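# Drop the held card into the bin

## Task

The left hand starts out holding a card. Place that card in the bin so that no part of it sticks out. At the end the card holder must lie open on the table, and the bin must stand upright with its entire base resting on the table.

## Robot and tools

Robot: two arms, left_arm and right_arm. Each ends in a five-finger hand, a left hand on left_arm and a right hand on right_arm. The base of left_arm stands at (+0.008, +0.290, +0.020) m and the base of right_arm at (-0.034, -0.250, +0.020) m, both turned very slightly about z. A post fixed to the floor stands behind the arms, and a camera stand sits between them just behind the bases. Neither may be hit.

Scene frame: origin at table-top height, midway between the nominal bases. +x points out over the table, +z points up, and left_arm is on the +y side. Camera image sides do not match the arm names. All poses, offsets and readings use this frame's axes. Each arm rotates about its own Hand target position.

Hand point: a point fixed to the palm, 0.15 m from the wrist face along the fingers and 0.05 m in front of the palm. Its +z runs along the straight fingers, and its +y comes out of the palm. On the right hand, +x points away from the thumb. On the left hand, +x points toward the thumb. Straight fingers extend 0.06 to 0.07 m past the point along +z and sit about 0.06 m behind it along -y. A bracket on the little-finger side of the wrist can strike things.

Row layout, shared by execute_actions and move: each row has 28 numbers, all in [-1, 1], and always covers both arms. In order: left dx, dy, dz, rx, ry, rz; left thumb_turn, thumb_bend, index, middle, ring, little; left force_limit, speed; then the same 14 numbers for the right arm. The pose numbers are offsets from that arm's Hand target at the start of the call or action. They are not absolute poses. 1.0 equals 0.6 m of travel or 180 degrees of turn. rx, ry, rz together form a single rotation vector. Six zeros means no new pose for that arm. Finger numbers are absolute targets: -1 is open or straight, +1 is closed. For thumb_turn, +1 puts the thumb in front of the palm. force_limit runs from about 0 N at -1 up to 10 N at +1 (15 N for the two thumb motors). speed rises from near zero at -1 to full at +0.48 and above. For a gentle grip, close at speed -0.94 or lower. Hand numbers are never optional. To keep a hand as it is, resend the last eight hand numbers you actually sent to it. The left hand is holding the card, so keep repeating its grip numbers until you choose to release.

execute_actions(actions, cameras): actions is a list of actions. Each action is a table of up to 15 rows, one row per 1/30 s step. A short table holds its last row. Every row in an action counts from that action's start pose, and each new action starts from the current Hand target, so repeating an offset moves the arm again. Camera images are returned only when actions is empty or cameras asks for them.

move(target, speed, blend, blocking, cameras): target is a single 28-number row, or a list of up to 15 rows. Every row counts from the same starting Hand targets. The hand points follow straight paths, and all arms finish together within 10 s. speed is in m/s, from 0.002 to 4.3, default 0.25; turning is limited to twice that value in rad/s. blend in metres rounds off corners between listed targets; 0 stops at each one. Paths do not avoid obstacles. Fast moves lag, overshoot and hit harder. The result adds a move: line with how the move ended (done, off_target, moving, held, fault) and which limits acted (paced means the pose sent was clipped, held means steps were withheld). blocking=false returns after about 0.5 s while the motion continues.

wait(seconds): lets time pass without sending new commands. A running move keeps going. stop(): brakes a running move. zoom_image(camera, region): region is [x0, y0, x1, y1] in pixels of that camera's latest image, at most 504 by 504. show_instructions(): shows the reference pages. finished_scene(): ends the scene permanently.

Cameras: cam_head_left, cam_head_right, cam_high, cam_low (896x504), cam_left_wrist, cam_right_wrist (672x504).

Result lines: end_effector_position (m) and end_effector_quat_wxyz give each hand point. Hand target is the last commanded pose, after the controller limits orientation to within 40 degrees of the measured orientation. The arms are loose. A hand often rests 1 to 3 cm (sometimes 5 cm) short, usually low, without touching anything. If that gap matters, send it as an extra offset. For the hand, hand_measured, hand_stopped_by (moving, target, force, stalled, fault) and hand_load_n each list six values in motor order. hand_load_n is positive when something pushes a finger open. A load falling to about 0 means the grip was lost. Joint torques, joint velocities and motor temperatures are also reported. A MOTOR HOT line appears at 85 °C, and at 100 °C the arm goes limp for 30 to 60 s. Holding loads, keeping an arm stretched out, or pressing on something it cannot reach all build heat.

Joint ranges (rad): waist ±2.880, shoulder 0 to 3.142, elbow 0 to 3.019, wrist pitch -1.693 to 1.571, wrist yaw ±1.571, wrist roll ±2.094.

Avoid: letting the card fall from a height or releasing it while it moves; knocking over or shifting the bin or the card holder; pushing anything off the table; striking the post, the stand or the table hard; any contact between the two hands or arms. Approach slowly near contact, lower the card into the bin before opening the fingers, and pull the arm back clear before finishing.

Each tool is called after "Call:" by a JSON object that holds its "fn" and its "kwargs", one argument or row to a line.

Reference images:

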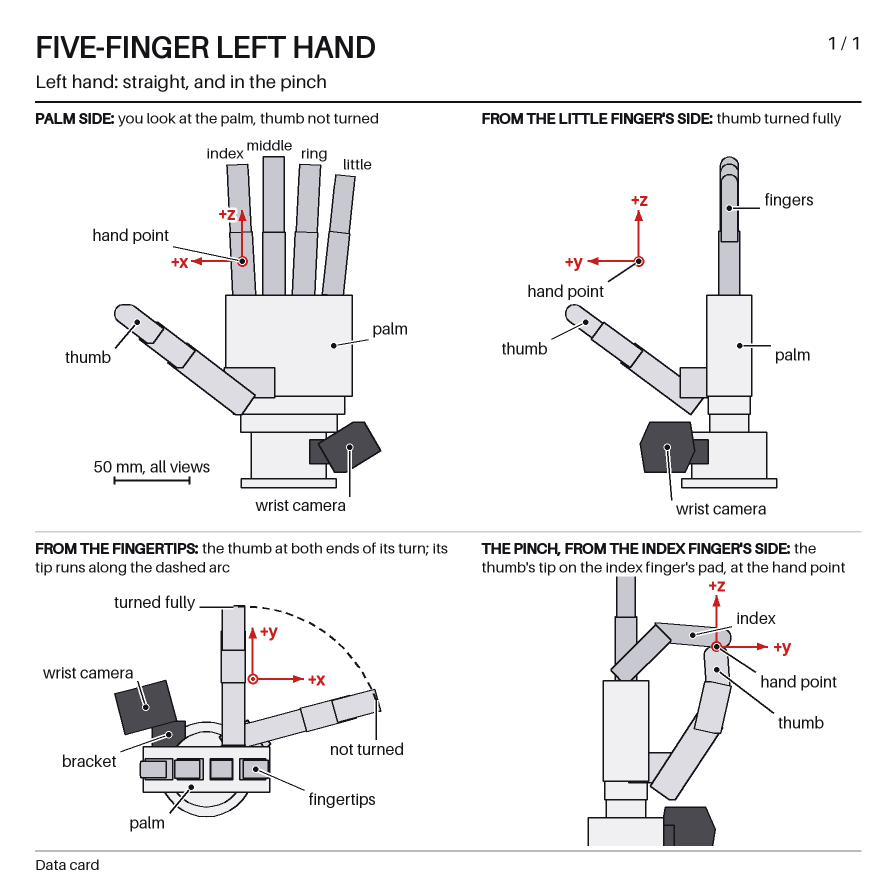

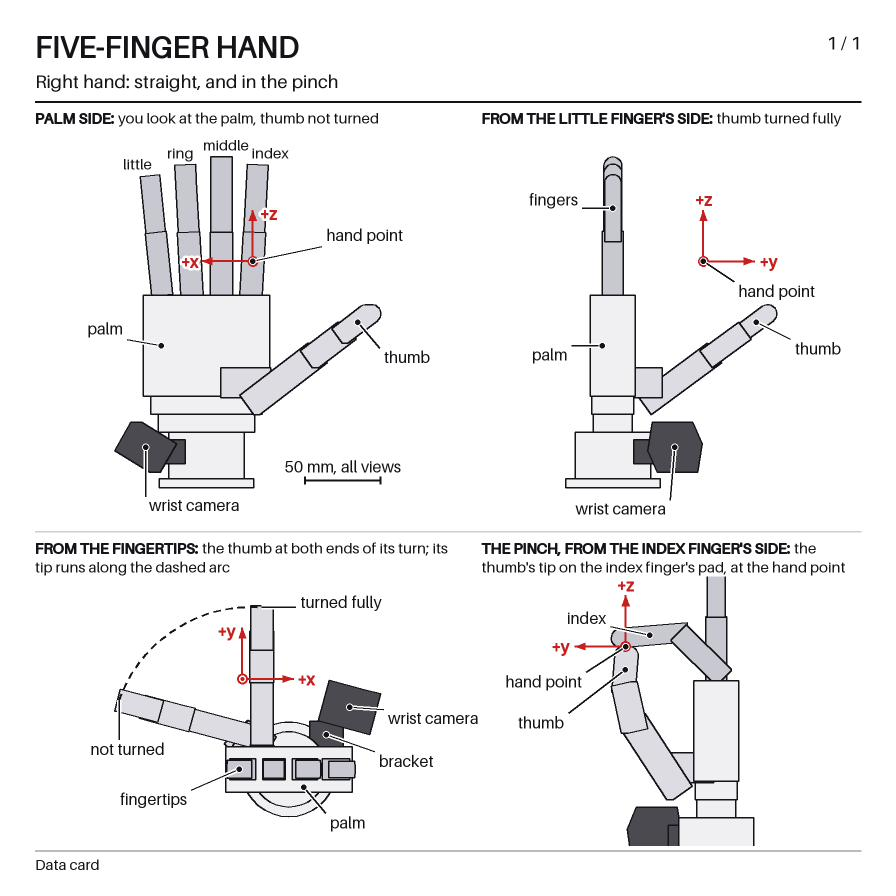

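## Session

Call:
{"fn": "execute_actions", "kwargs": {
  "actions": []
}}

Scene clock: 0.00 s.
left_arm: end_effector_position=(+0.3855, +0.3862, +0.2584) hand_measured=(+0.928, -0.268, +0.314, +0.276, -1.000, -1.000) hand_load_n=(+0.0, +6.5, +7.5, +10.0, +0.0, +0.0) hand_stopped_by=(target, target, force, force, target, target) hand_force_limit=0.20 hand_speed=-0.90 end_effector_quat_wxyz=(+0.698, -0.257, +0.576, -0.340) | right_arm: end_effector_position=(+0.4159, -0.3874, +0.5338) hand_measured=(+0.952, -0.526, -0.412, -0.412, -1.000, -1.000) hand_load_n=(+0.0, +0.0, +0.0, +0.0, +0.0, +0.5) hand_stopped_by=(target, target, target, target, target, target) hand_force_limit=0.00 hand_speed=-0.80 end_effector_quat_wxyz=(-0.017, +0.519, +0.459, +0.721)
Joint positions: left_arm=[0.472 0.759 0.223 0.771 0.49 0.586] | right_arm=[-0.683 1.048 0.987 0.36 -1.437 -1.975]
Joint velocities: within noise
Joint torques (N m): no reading
Motor temperatures (°C): left_arm=[29 29 26 28 30 31] | right_arm=[31 23 25 28 23 28]
Heat: left arm: hottest wrist roll 31 °C; right arm: hottest waist 31 °C.
Hand target: left_arm +0.3899, +0.3898, +0.2778; +0.713, -0.244, +0.566, -0.335 | right_arm +0.4151, -0.3873, +0.5492; -0.001, +0.509, +0.467, +0.723

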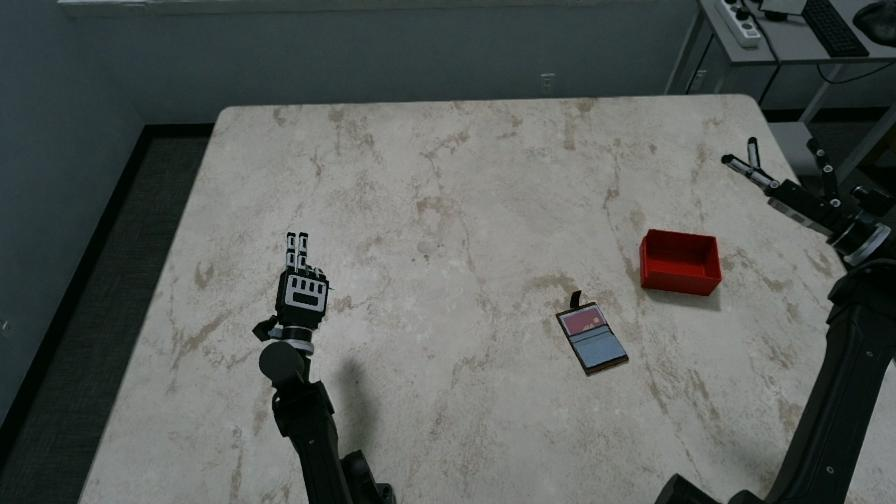

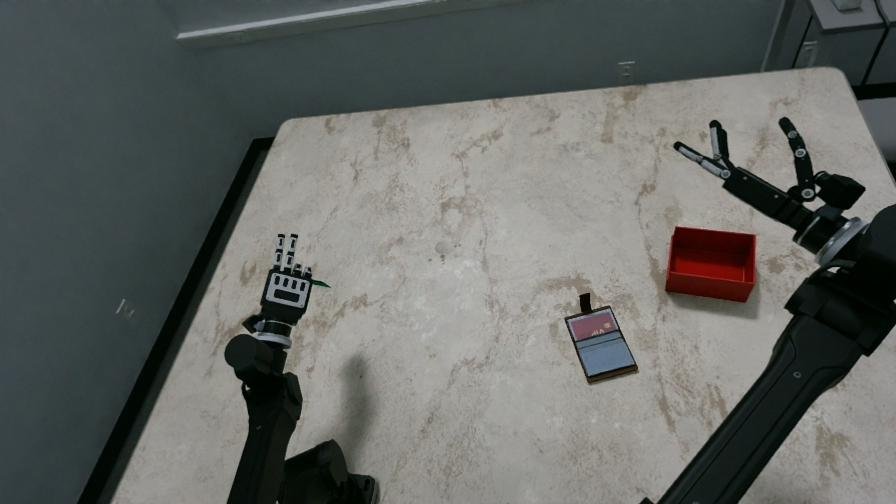

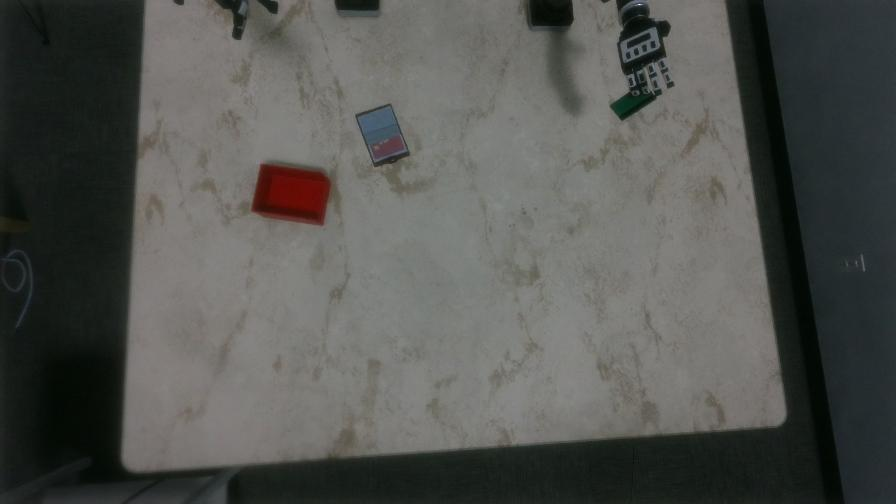

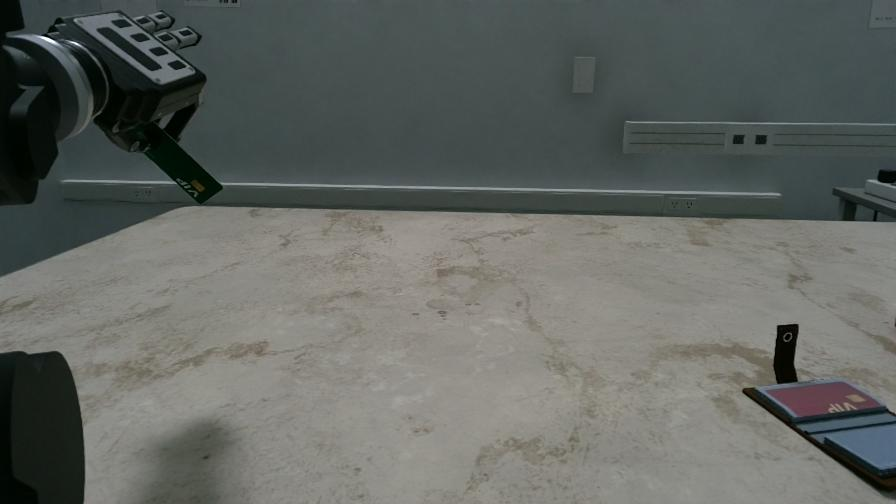

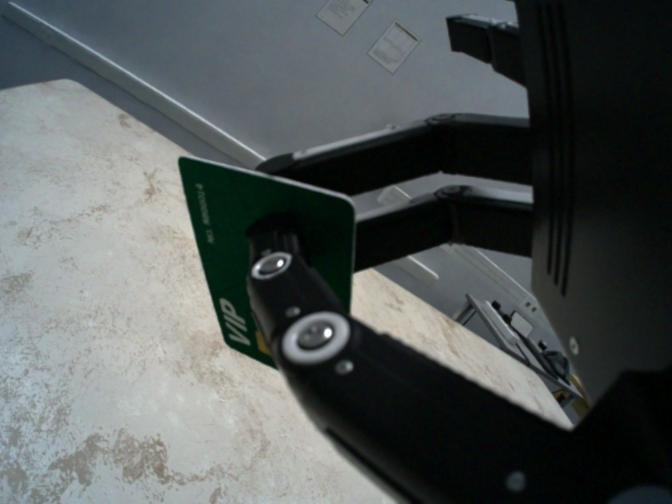

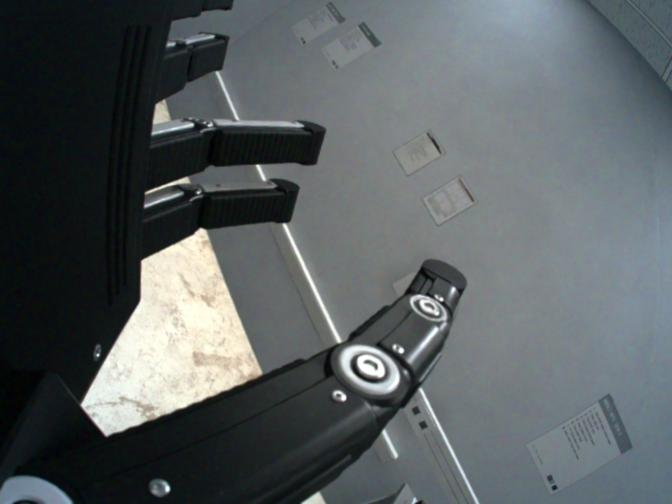

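Call:
{"fn": "zoom_image", "kwargs": {
  "camera": "cam_head_left",
  "region": [520, 200, 760, 400]
}}

Call:
{"fn": "zoom_image", "kwargs": {
  "camera": "cam_high",
  "region": [150, 0, 450, 250]
}}

Call:
{"fn": "zoom_image", "kwargs": {
  "camera": "cam_high",
  "region": [500, 0, 750, 150]
}}

Scaled by 2.100 from the camera's image (finer frame: 1280x720).

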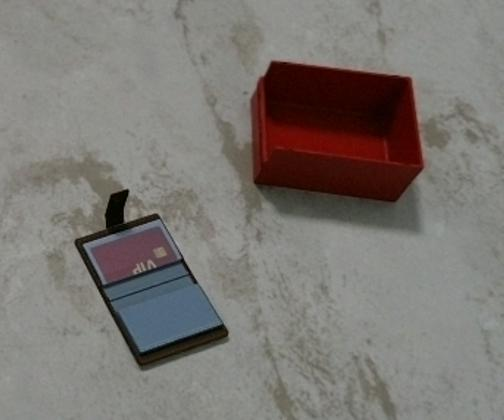

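Scaled by 1.680 from the camera's image (finer frame: 1280x720).

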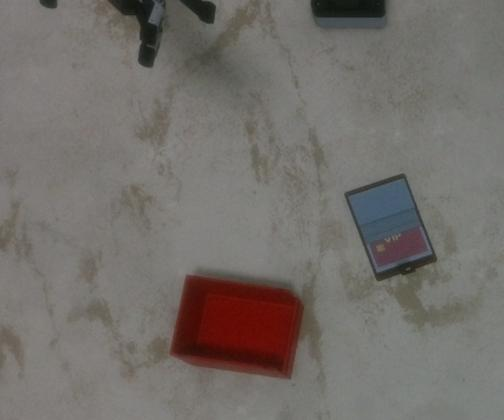

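Scaled by 2.016 from the camera's image (finer frame: 1280x720).

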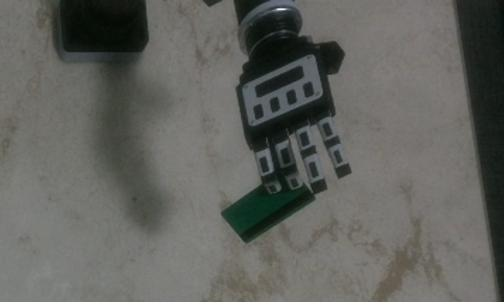

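Call:
{"fn": "zoom_image", "kwargs": {
  "camera": "cam_low",
  "region": [0, 0, 300, 250]
}}

Call:
{"fn": "zoom_image", "kwargs": {
  "camera": "cam_head_right",
  "region": [200, 200, 400, 380]
}}

Scaled by 1.680 from the camera's image (finer frame: 1280x720).

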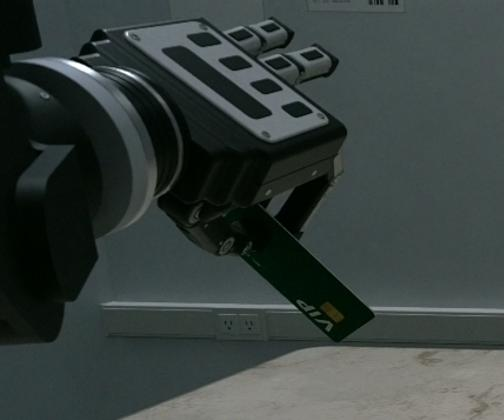

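Scaled by 2.520 from the camera's image (finer frame: 1280x720).

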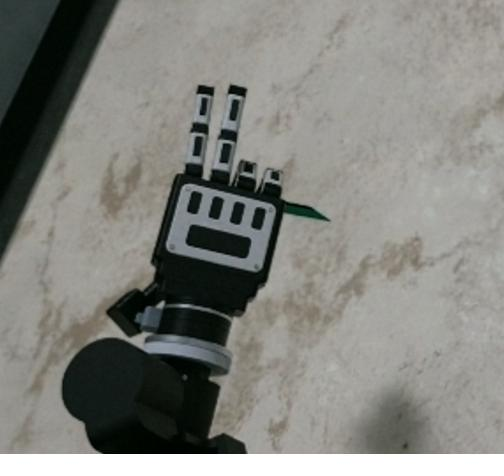

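Call:
{"fn": "move", "kwargs": {
  "target": [0,0,0,0,0,0,0.928,-0.268,0.314,0.276,-1,-1,0.20,-0.90, 0.058,-0.021,-0.2,-0.653,-0.096,0.240,0.952,-1,-1,-1,-1,-1,0,0],
  "speed": 0.35,
  "cameras": ["all"]
}}

Scene clock: 14.37 s.
left_arm: end_effector_position=(+0.3855, +0.3862, +0.2584) hand_measured=(+0.928, -0.270, +0.314, +0.274, -1.000, -1.000) hand_load_n=(+0.0, +5.5, +7.5, +9.5, +0.0, +0.0) hand_stopped_by=(target, target, force, force, target, target) hand_force_limit=0.20 hand_speed=-0.90 end_effector_quat_wxyz=(+0.698, -0.257, +0.576, -0.340) | right_arm: end_effector_position=(+0.4492, -0.4064, +0.4343) hand_measured=(+0.952, -1.000, -1.000, -1.000, -1.000, -1.000) hand_load_n=(+0.0, +0.0, +0.0, +0.0, +0.0, +0.0) hand_stopped_by=(target, target, target, target, target, target) hand_force_limit=0.00 hand_speed=0.00 end_effector_quat_wxyz=(+0.205, +0.286, +0.642, +0.681)
Joint positions: left_arm=[0.472 0.759 0.223 0.771 0.49 0.586] | right_arm=[-0.689 1.52 0.921 1.534 -1.555 -2.079]
Joint torques (N m): left_arm=[-0.5 -2.32 9.91 1.88 -0.03 -0.01] | right_arm=[2.14 -10.4 7.62 1.18 0.59 -0.23]
Heat: left arm: hottest wrist roll 31 °C; right arm: hottest waist 31 °C.
Hand target: left_arm +0.3899, +0.3898, +0.2778; +0.713, -0.244, +0.566, -0.335 | right_arm +0.4498, -0.4001, +0.4292; +0.252, +0.177, +0.850, +0.427
Off the commanded pose: left_arm 0.020 m, 3 deg | right_arm 0.008 m, 95 deg; orientation clipped.
joint sent to its limit (right arm) — joint 4 (wrist pitch), upper limit; joint 5 (wrist yaw), lower limit; joint 6 (wrist roll), lower limit. The joint targets are off in orientation, not in position.
move: off_target (right_arm); limits=paced

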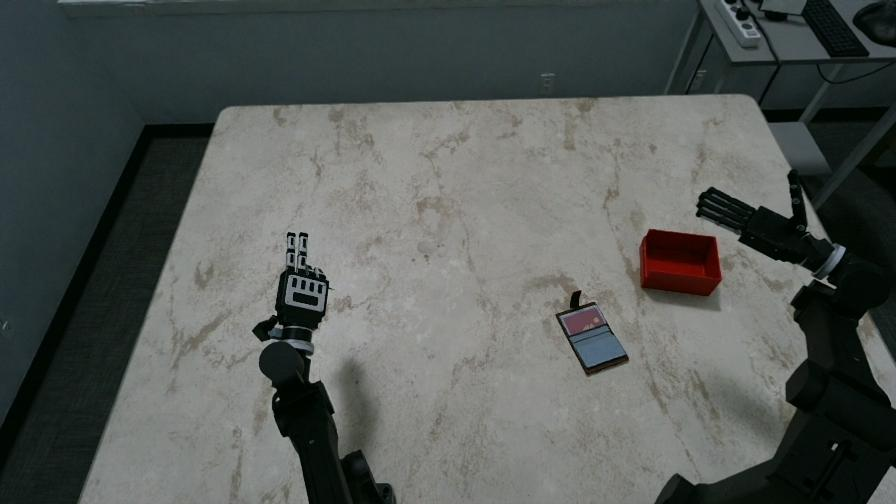

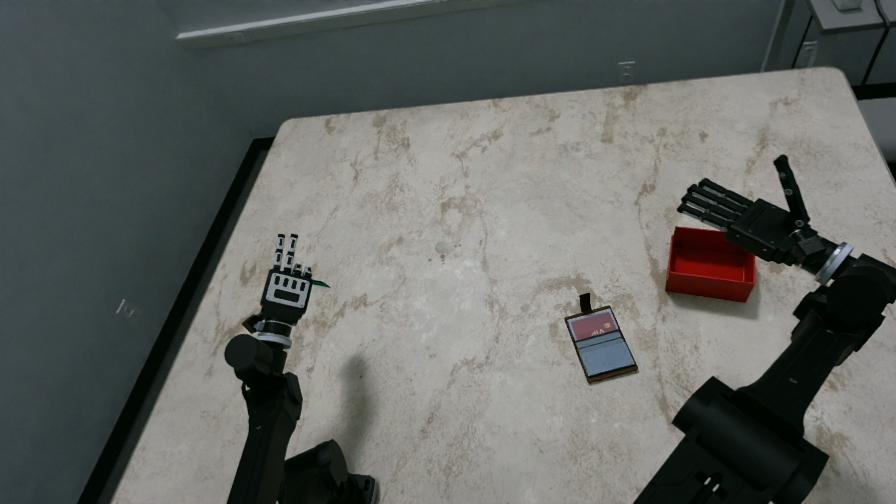

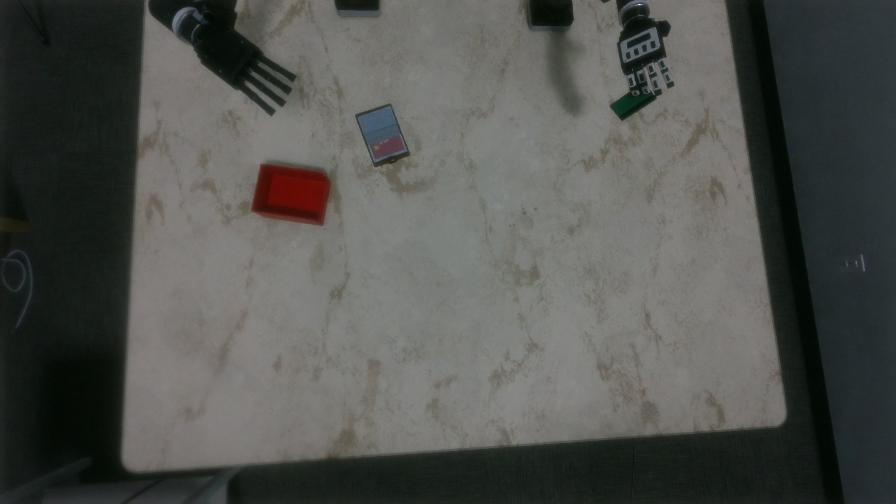

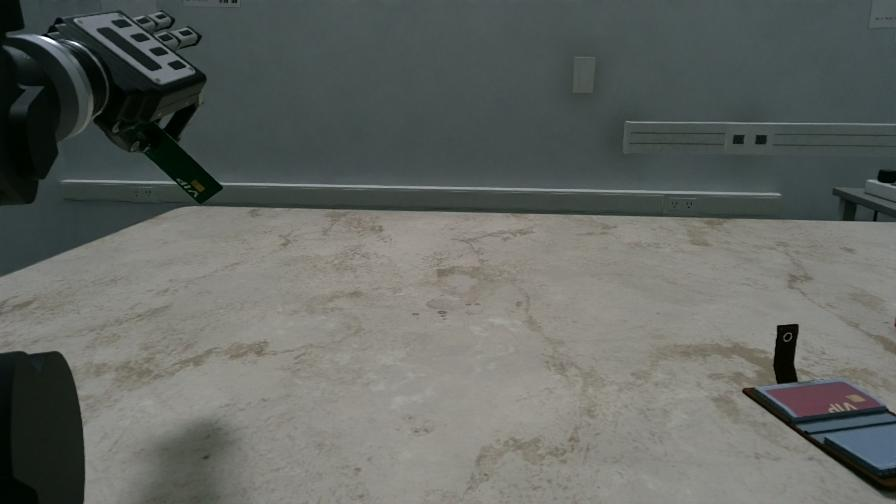

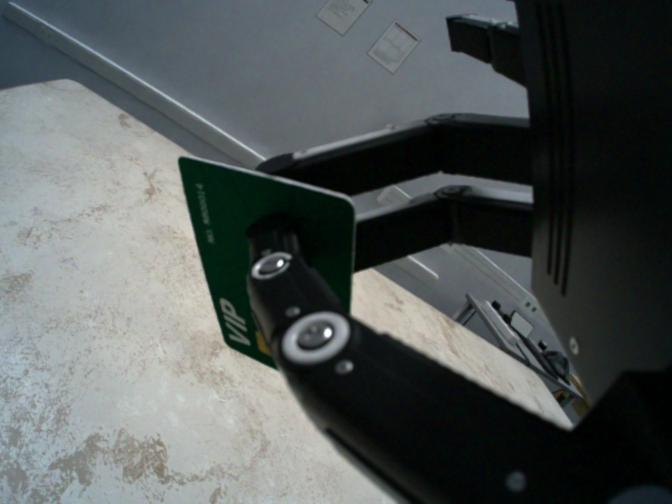

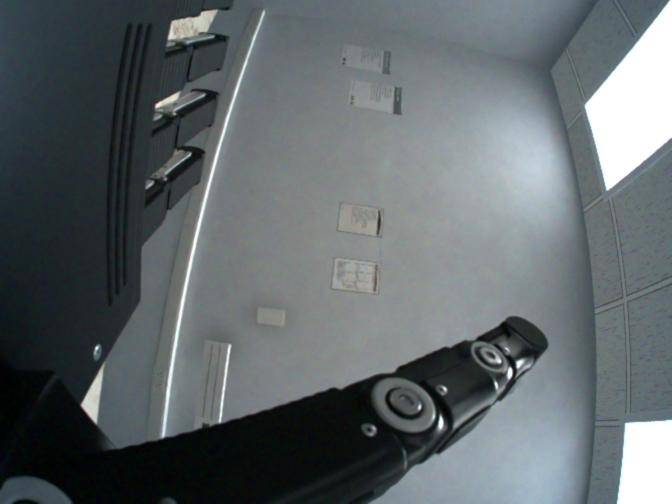

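Call:
{"fn": "move", "kwargs": {
  "target": [
    [0,0,0,0,0,0,0.928,-0.268,0.314,0.276,-1,-1,0.20,-0.90, -0.083,-0.033,0.085,0.378,0.154,-0.117,0.952,-1,-1,-1,-1,-1,0,0],
    [0,0,0,0,0,0,0.928,-0.268,0.314,0.276,-1,-1,0.20,-0.90, -0.05,-0.083,0.035,0.540,-0.095,-0.482,0.952,-1,-1,-1,-1,-1,0,0],
    [0,0,0,0,0,0,0.928,-0.268,0.314,0.276,-1,-1,0.20,-0.90, -0.05,0,-0.082,0.395,0.313,-0.644,0.952,-1,-1,-1,-1,-1,0,0]
  ],
  "speed": 0.4,
  "blend": 0.05,
  "cameras": ["cam_head_left","cam_head_right","cam_high","cam_right_wrist"]
}}

Scene clock: 25.13 s.
left_arm: end_effector_position=(+0.3855, +0.3862, +0.2584) hand_measured=(+0.928, -0.270, +0.314, +0.274, -1.000, -1.000) hand_load_n=(+0.0, +5.5, +7.0, +9.0, +0.0, +0.0) hand_stopped_by=(target, target, force, force, target, target) hand_force_limit=0.20 hand_speed=-0.90 end_effector_quat_wxyz=(+0.698, -0.257, +0.576, -0.340) | right_arm: end_effector_position=(+0.4116, -0.3928, +0.3605) hand_measured=(+0.952, -1.000, -1.000, -1.000, -1.000, -1.000) hand_load_n=(+0.0, +0.0, +0.0, +0.0, +0.0, +0.0) hand_stopped_by=(target, target, target, target, target, target) hand_force_limit=0.00 hand_speed=0.00 end_effector_quat_wxyz=(-0.004, +0.970, -0.003, +0.244)
Joint positions: left_arm=[0.472 0.759 0.223 0.771 0.49 0.586] | right_arm=[-0.203 1.291 1.5 -1.297 -0.107 -1.754]
Joint torques (N m): left_arm=[-0.56 -2.2 9.91 1.84 -0.03 0] | right_arm=[0.38 -9 15.05 0.5 -0.16 -0.22]
Heat: left arm: hottest wrist roll 31 °C; right arm: hottest waist 30 °C.
Hand target: left_arm +0.3899, +0.3898, +0.2778; +0.713, -0.244, +0.566, -0.335 | right_arm +0.4199, -0.4001, +0.3800; +0.000, +0.966, +0.001, +0.259
Off the commanded pose: left_arm 0.020 m, 3 deg | right_arm 0.022 m, 2 deg.
move: off_target (right_arm)

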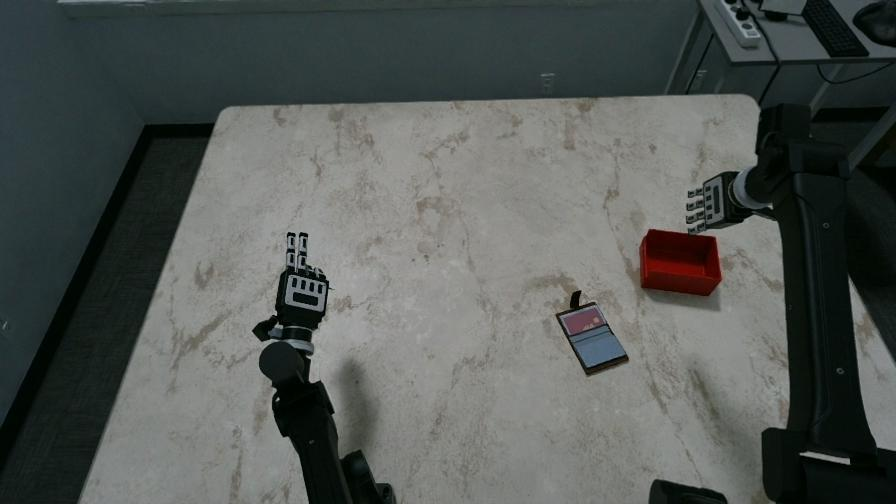

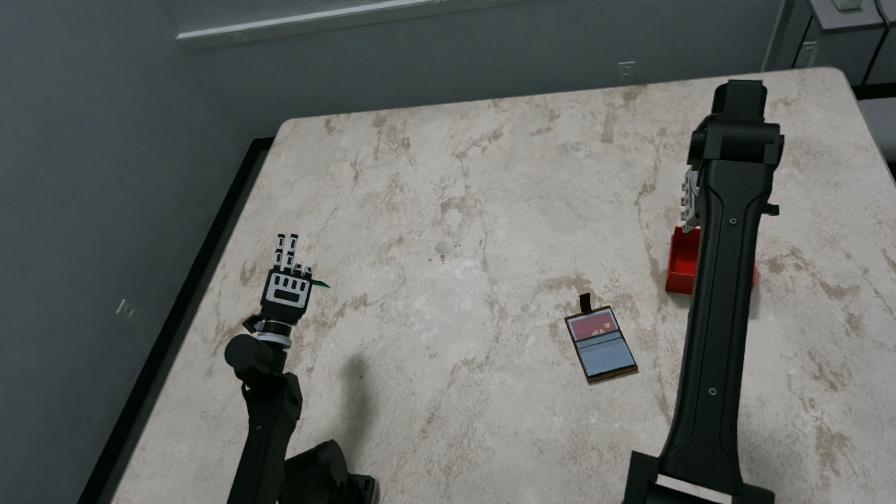

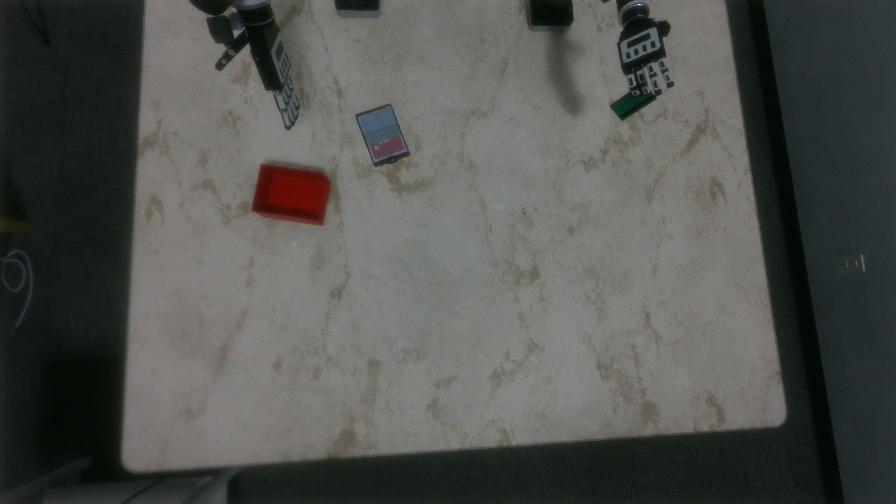

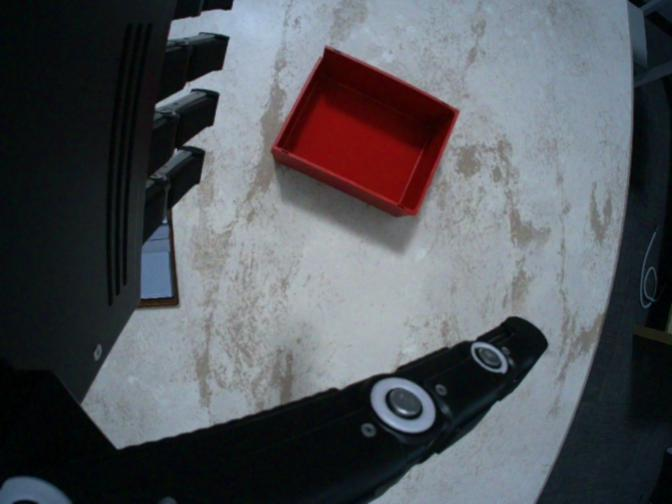

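Call:
{"fn": "move", "kwargs": {
  "target": [0.133,-0.85,0.12,0.150,0.034,-0.250,0.928,-0.268,0.314,0.276,-1,-1,0.20,-0.90, -0.553,-0.507,0.03,0,0,-0.318,0.952,-1,-1,-1,-1,-1,0,0],
  "speed": 0.3,
  "cameras": ["all"]
}}

Scene clock: 37.97 s.
left_arm: end_effector_position=(+0.4595, -0.1083, +0.3178) hand_measured=(+0.928, -0.270, +0.314, +0.274, -1.000, -1.000) hand_load_n=(+0.0, +6.0, +7.0, +9.0, +0.0, +0.0) hand_stopped_by=(target, target, force, force, target, target) hand_force_limit=0.20 hand_speed=-0.90 end_effector_quat_wxyz=(+0.521, +0.129, +0.729, -0.424) | right_arm: end_effector_position=(+0.0862, -0.6943, +0.3791) hand_measured=(+0.952, -1.000, -1.000, -1.000, -1.000, -1.000) hand_load_n=(+0.0, +0.0, +0.0, +0.0, +0.0, +0.0) hand_stopped_by=(target, target, target, target, target, target) hand_force_limit=0.00 hand_speed=0.00 end_effector_quat_wxyz=(+0.115, +0.850, -0.467, +0.214)
Joint positions: left_arm=[-0.748 1.284 0.927 0.26 0.105 1.073] | right_arm=[-1.193 1.285 1.544 -1.349 -0.1 -1.748]
Joint torques (N m): left_arm=[-0.73 -8.82 13.5 1.21 0.24 0.19] | right_arm=[0.91 -9 14.94 0.73 -0.15 -0.19]
Motor temperatures (°C): left_arm=[29 29 30 28 29 30] | right_arm=[30 23 31 27 23 27]
Heat: left arm: hottest elbow 30 °C; right arm: hottest elbow 31 °C.
Hand target: left_arm +0.4698, -0.1202, +0.3498; +0.538, +0.141, +0.712, -0.429 | right_arm +0.0881, -0.7042, +0.3980; +0.124, +0.848, -0.462, +0.228
Off the commanded pose: left_arm 0.036 m, 3 deg | right_arm 0.021 m, 2 deg.
move: off_target (left_arm, right_arm)

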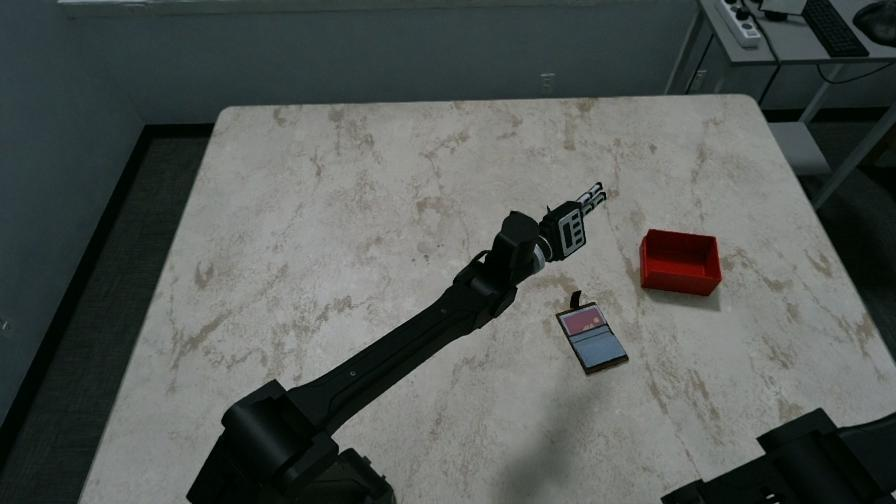

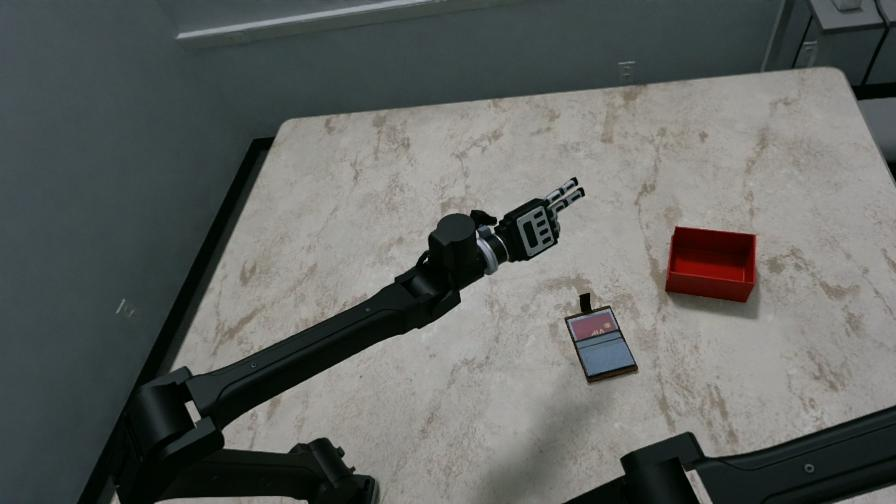

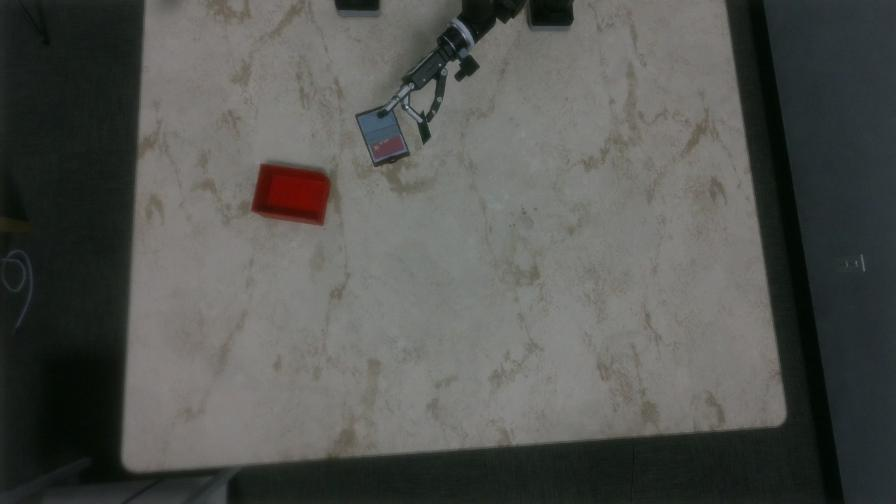

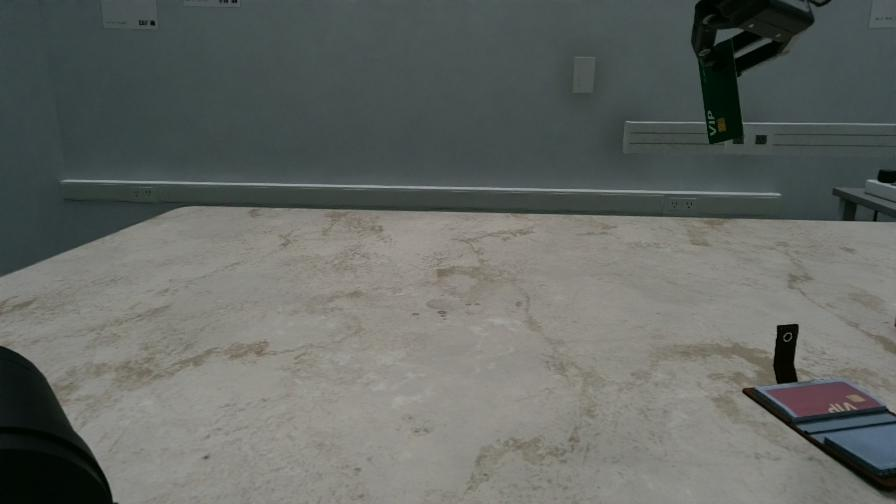

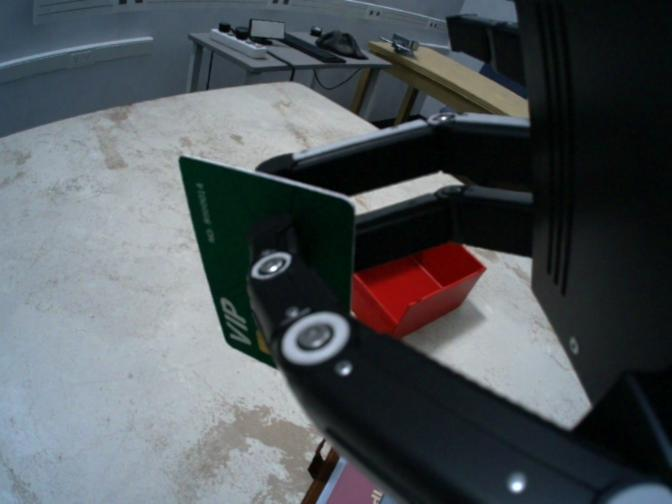

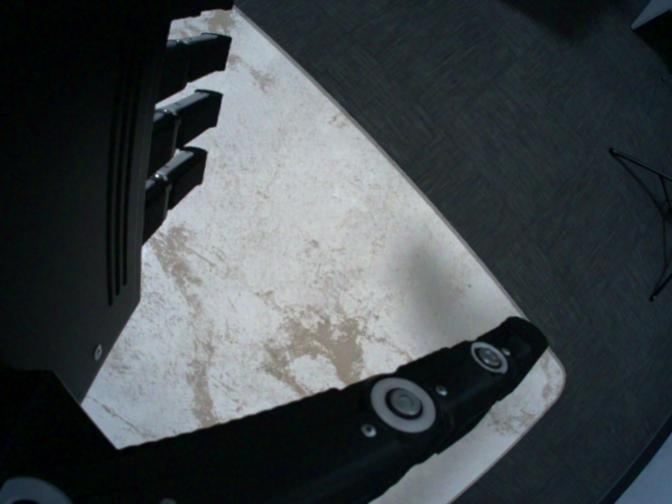

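Call:
{"fn": "zoom_image", "kwargs": {
  "camera": "cam_high",
  "region": [240, 0, 560, 240]
}}

Call:
{"fn": "zoom_image", "kwargs": {
  "camera": "cam_left_wrist",
  "region": [180, 180, 540, 504]
}}

Call:
{"fn": "zoom_image", "kwargs": {
  "camera": "cam_low",
  "region": [596, 0, 896, 200]
}}

Scaled by 1.575 from the camera's image (finer frame: 1280x720).

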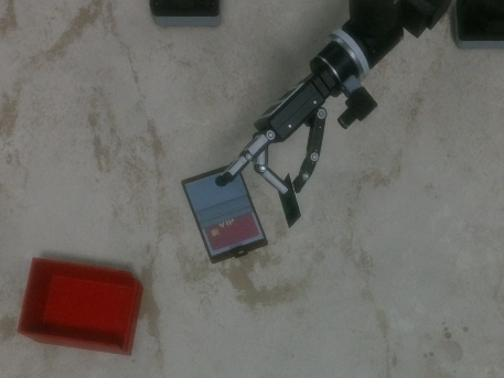

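Scaled by 1.400 from the camera's image (finer frame: 960x720).

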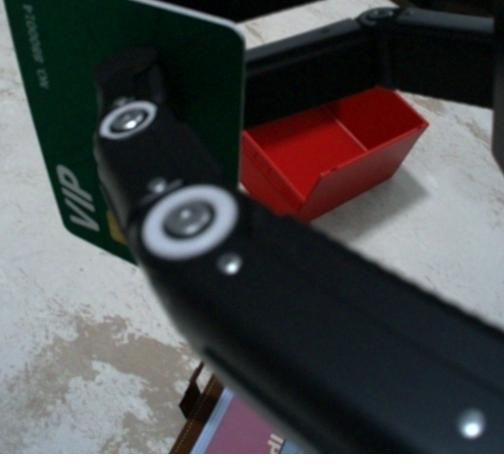

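Scaled by 1.680 from the camera's image (finer frame: 1280x720).

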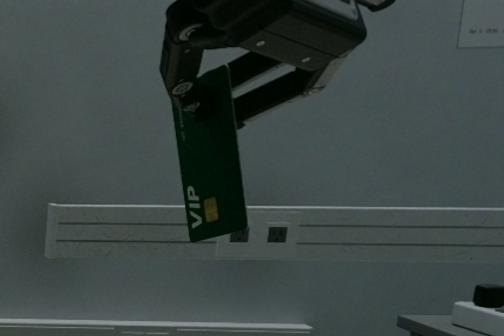

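Call:
{"fn": "move", "kwargs": {
  "target": [0.10,-0.517,-0.15,0.150,0.034,-0.250,0.928,-0.268,0.314,0.276,-1,-1,0.20,-0.90, 0,0,0,0,0,0,0.952,-1,-1,-1,-1,-1,0,0],
  "speed": 0.25,
  "cameras": ["all"]
}}

Scene clock: 45.97 s.
left_arm: end_effector_position=(+0.5265, -0.4195, +0.2307) hand_measured=(+0.928, -0.270, +0.314, +0.274, -1.000, -1.000) hand_load_n=(+0.0, +5.5, +7.0, +9.0, +0.0, +0.0) hand_stopped_by=(target, target, force, force, target, target) hand_force_limit=0.20 hand_speed=-0.90 end_effector_quat_wxyz=(+0.229, +0.482, +0.731, -0.427) | right_arm: end_effector_position=(+0.0862, -0.6943, +0.3791) hand_measured=(+0.952, -1.000, -1.000, -1.000, -1.000, -1.000) hand_load_n=(+0.0, +0.5, +0.0, +0.0, +0.0, +0.0) hand_stopped_by=(target, target, target, target, target, target) hand_force_limit=0.00 hand_speed=0.00 end_effector_quat_wxyz=(+0.115, +0.850, -0.467, +0.214)
Joint positions: left_arm=[-0.856 2.279 2.375 -0.829 0.654 1.577] | right_arm=[-1.193 1.285 1.544 -1.349 -0.1 -1.748]
Joint torques (N m): left_arm=[-0.79 -21.6 13.55 0.73 0.65 0.19] | right_arm=[0.56 -9.11 15.02 0.69 -0.13 -0.17]
Heat: left arm: hottest elbow 32 °C; right arm: hottest elbow 32 °C.
Hand target: left_arm +0.5297, -0.4303, +0.2598; +0.250, +0.496, +0.710, -0.434 | right_arm +0.0881, -0.7042, +0.3980; +0.124, +0.848, -0.462, +0.228
Off the commanded pose: left_arm 0.031 m, 4 deg | right_arm 0.021 m, 2 deg.
move: off_target (left_arm)

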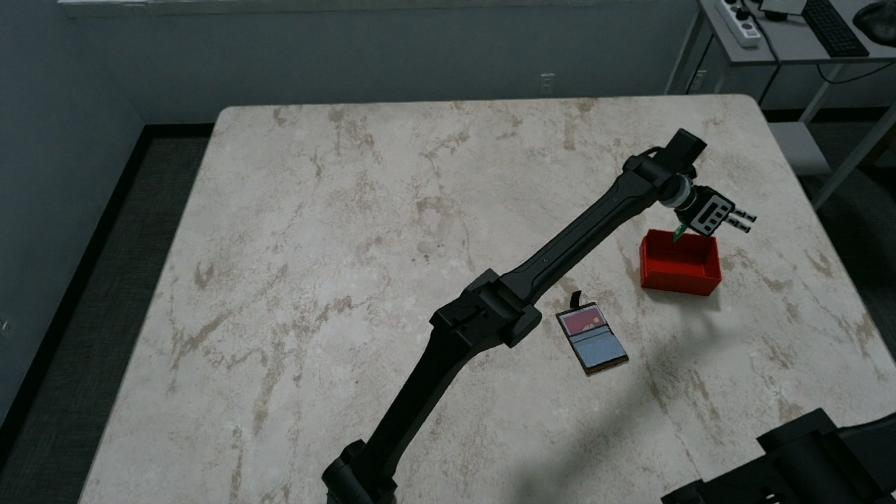

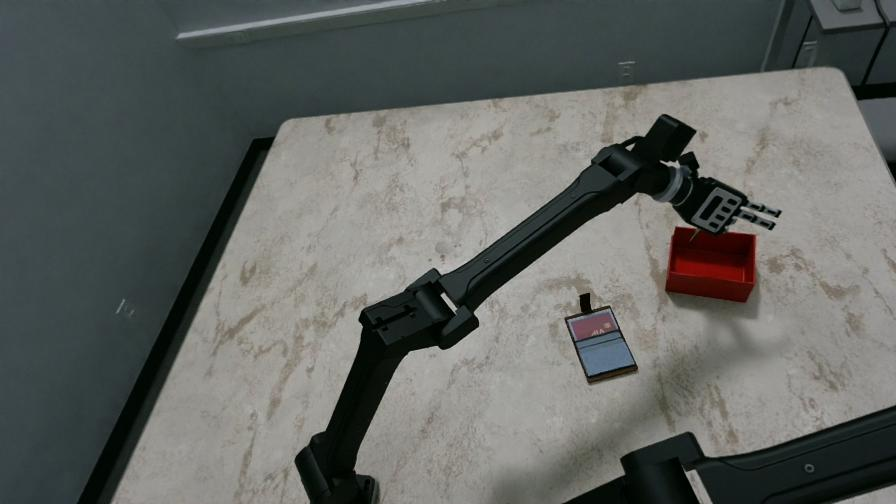

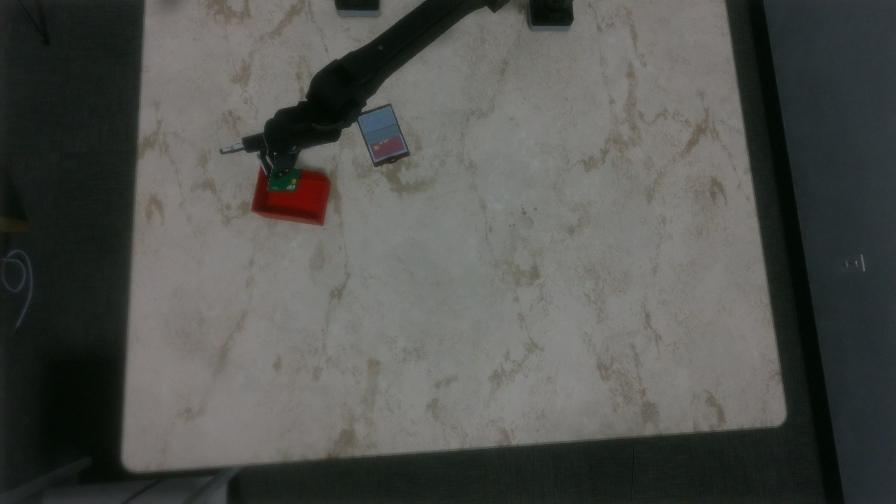

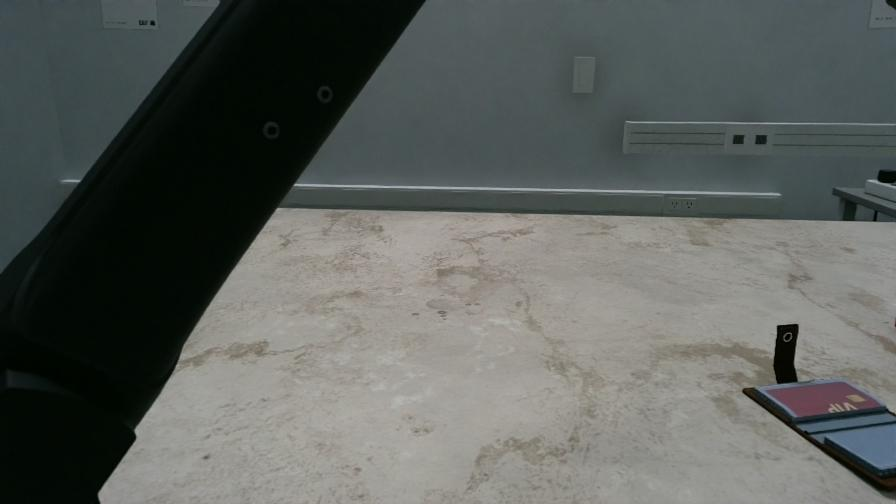

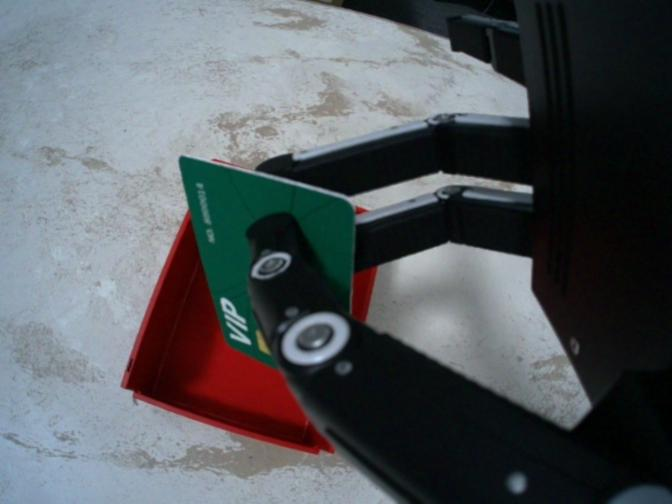

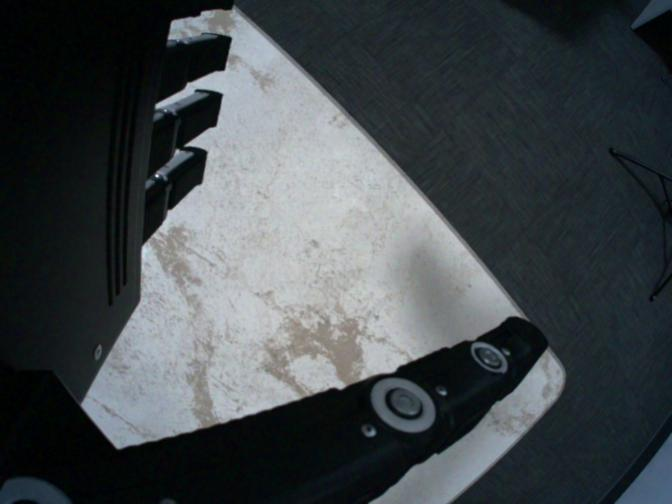

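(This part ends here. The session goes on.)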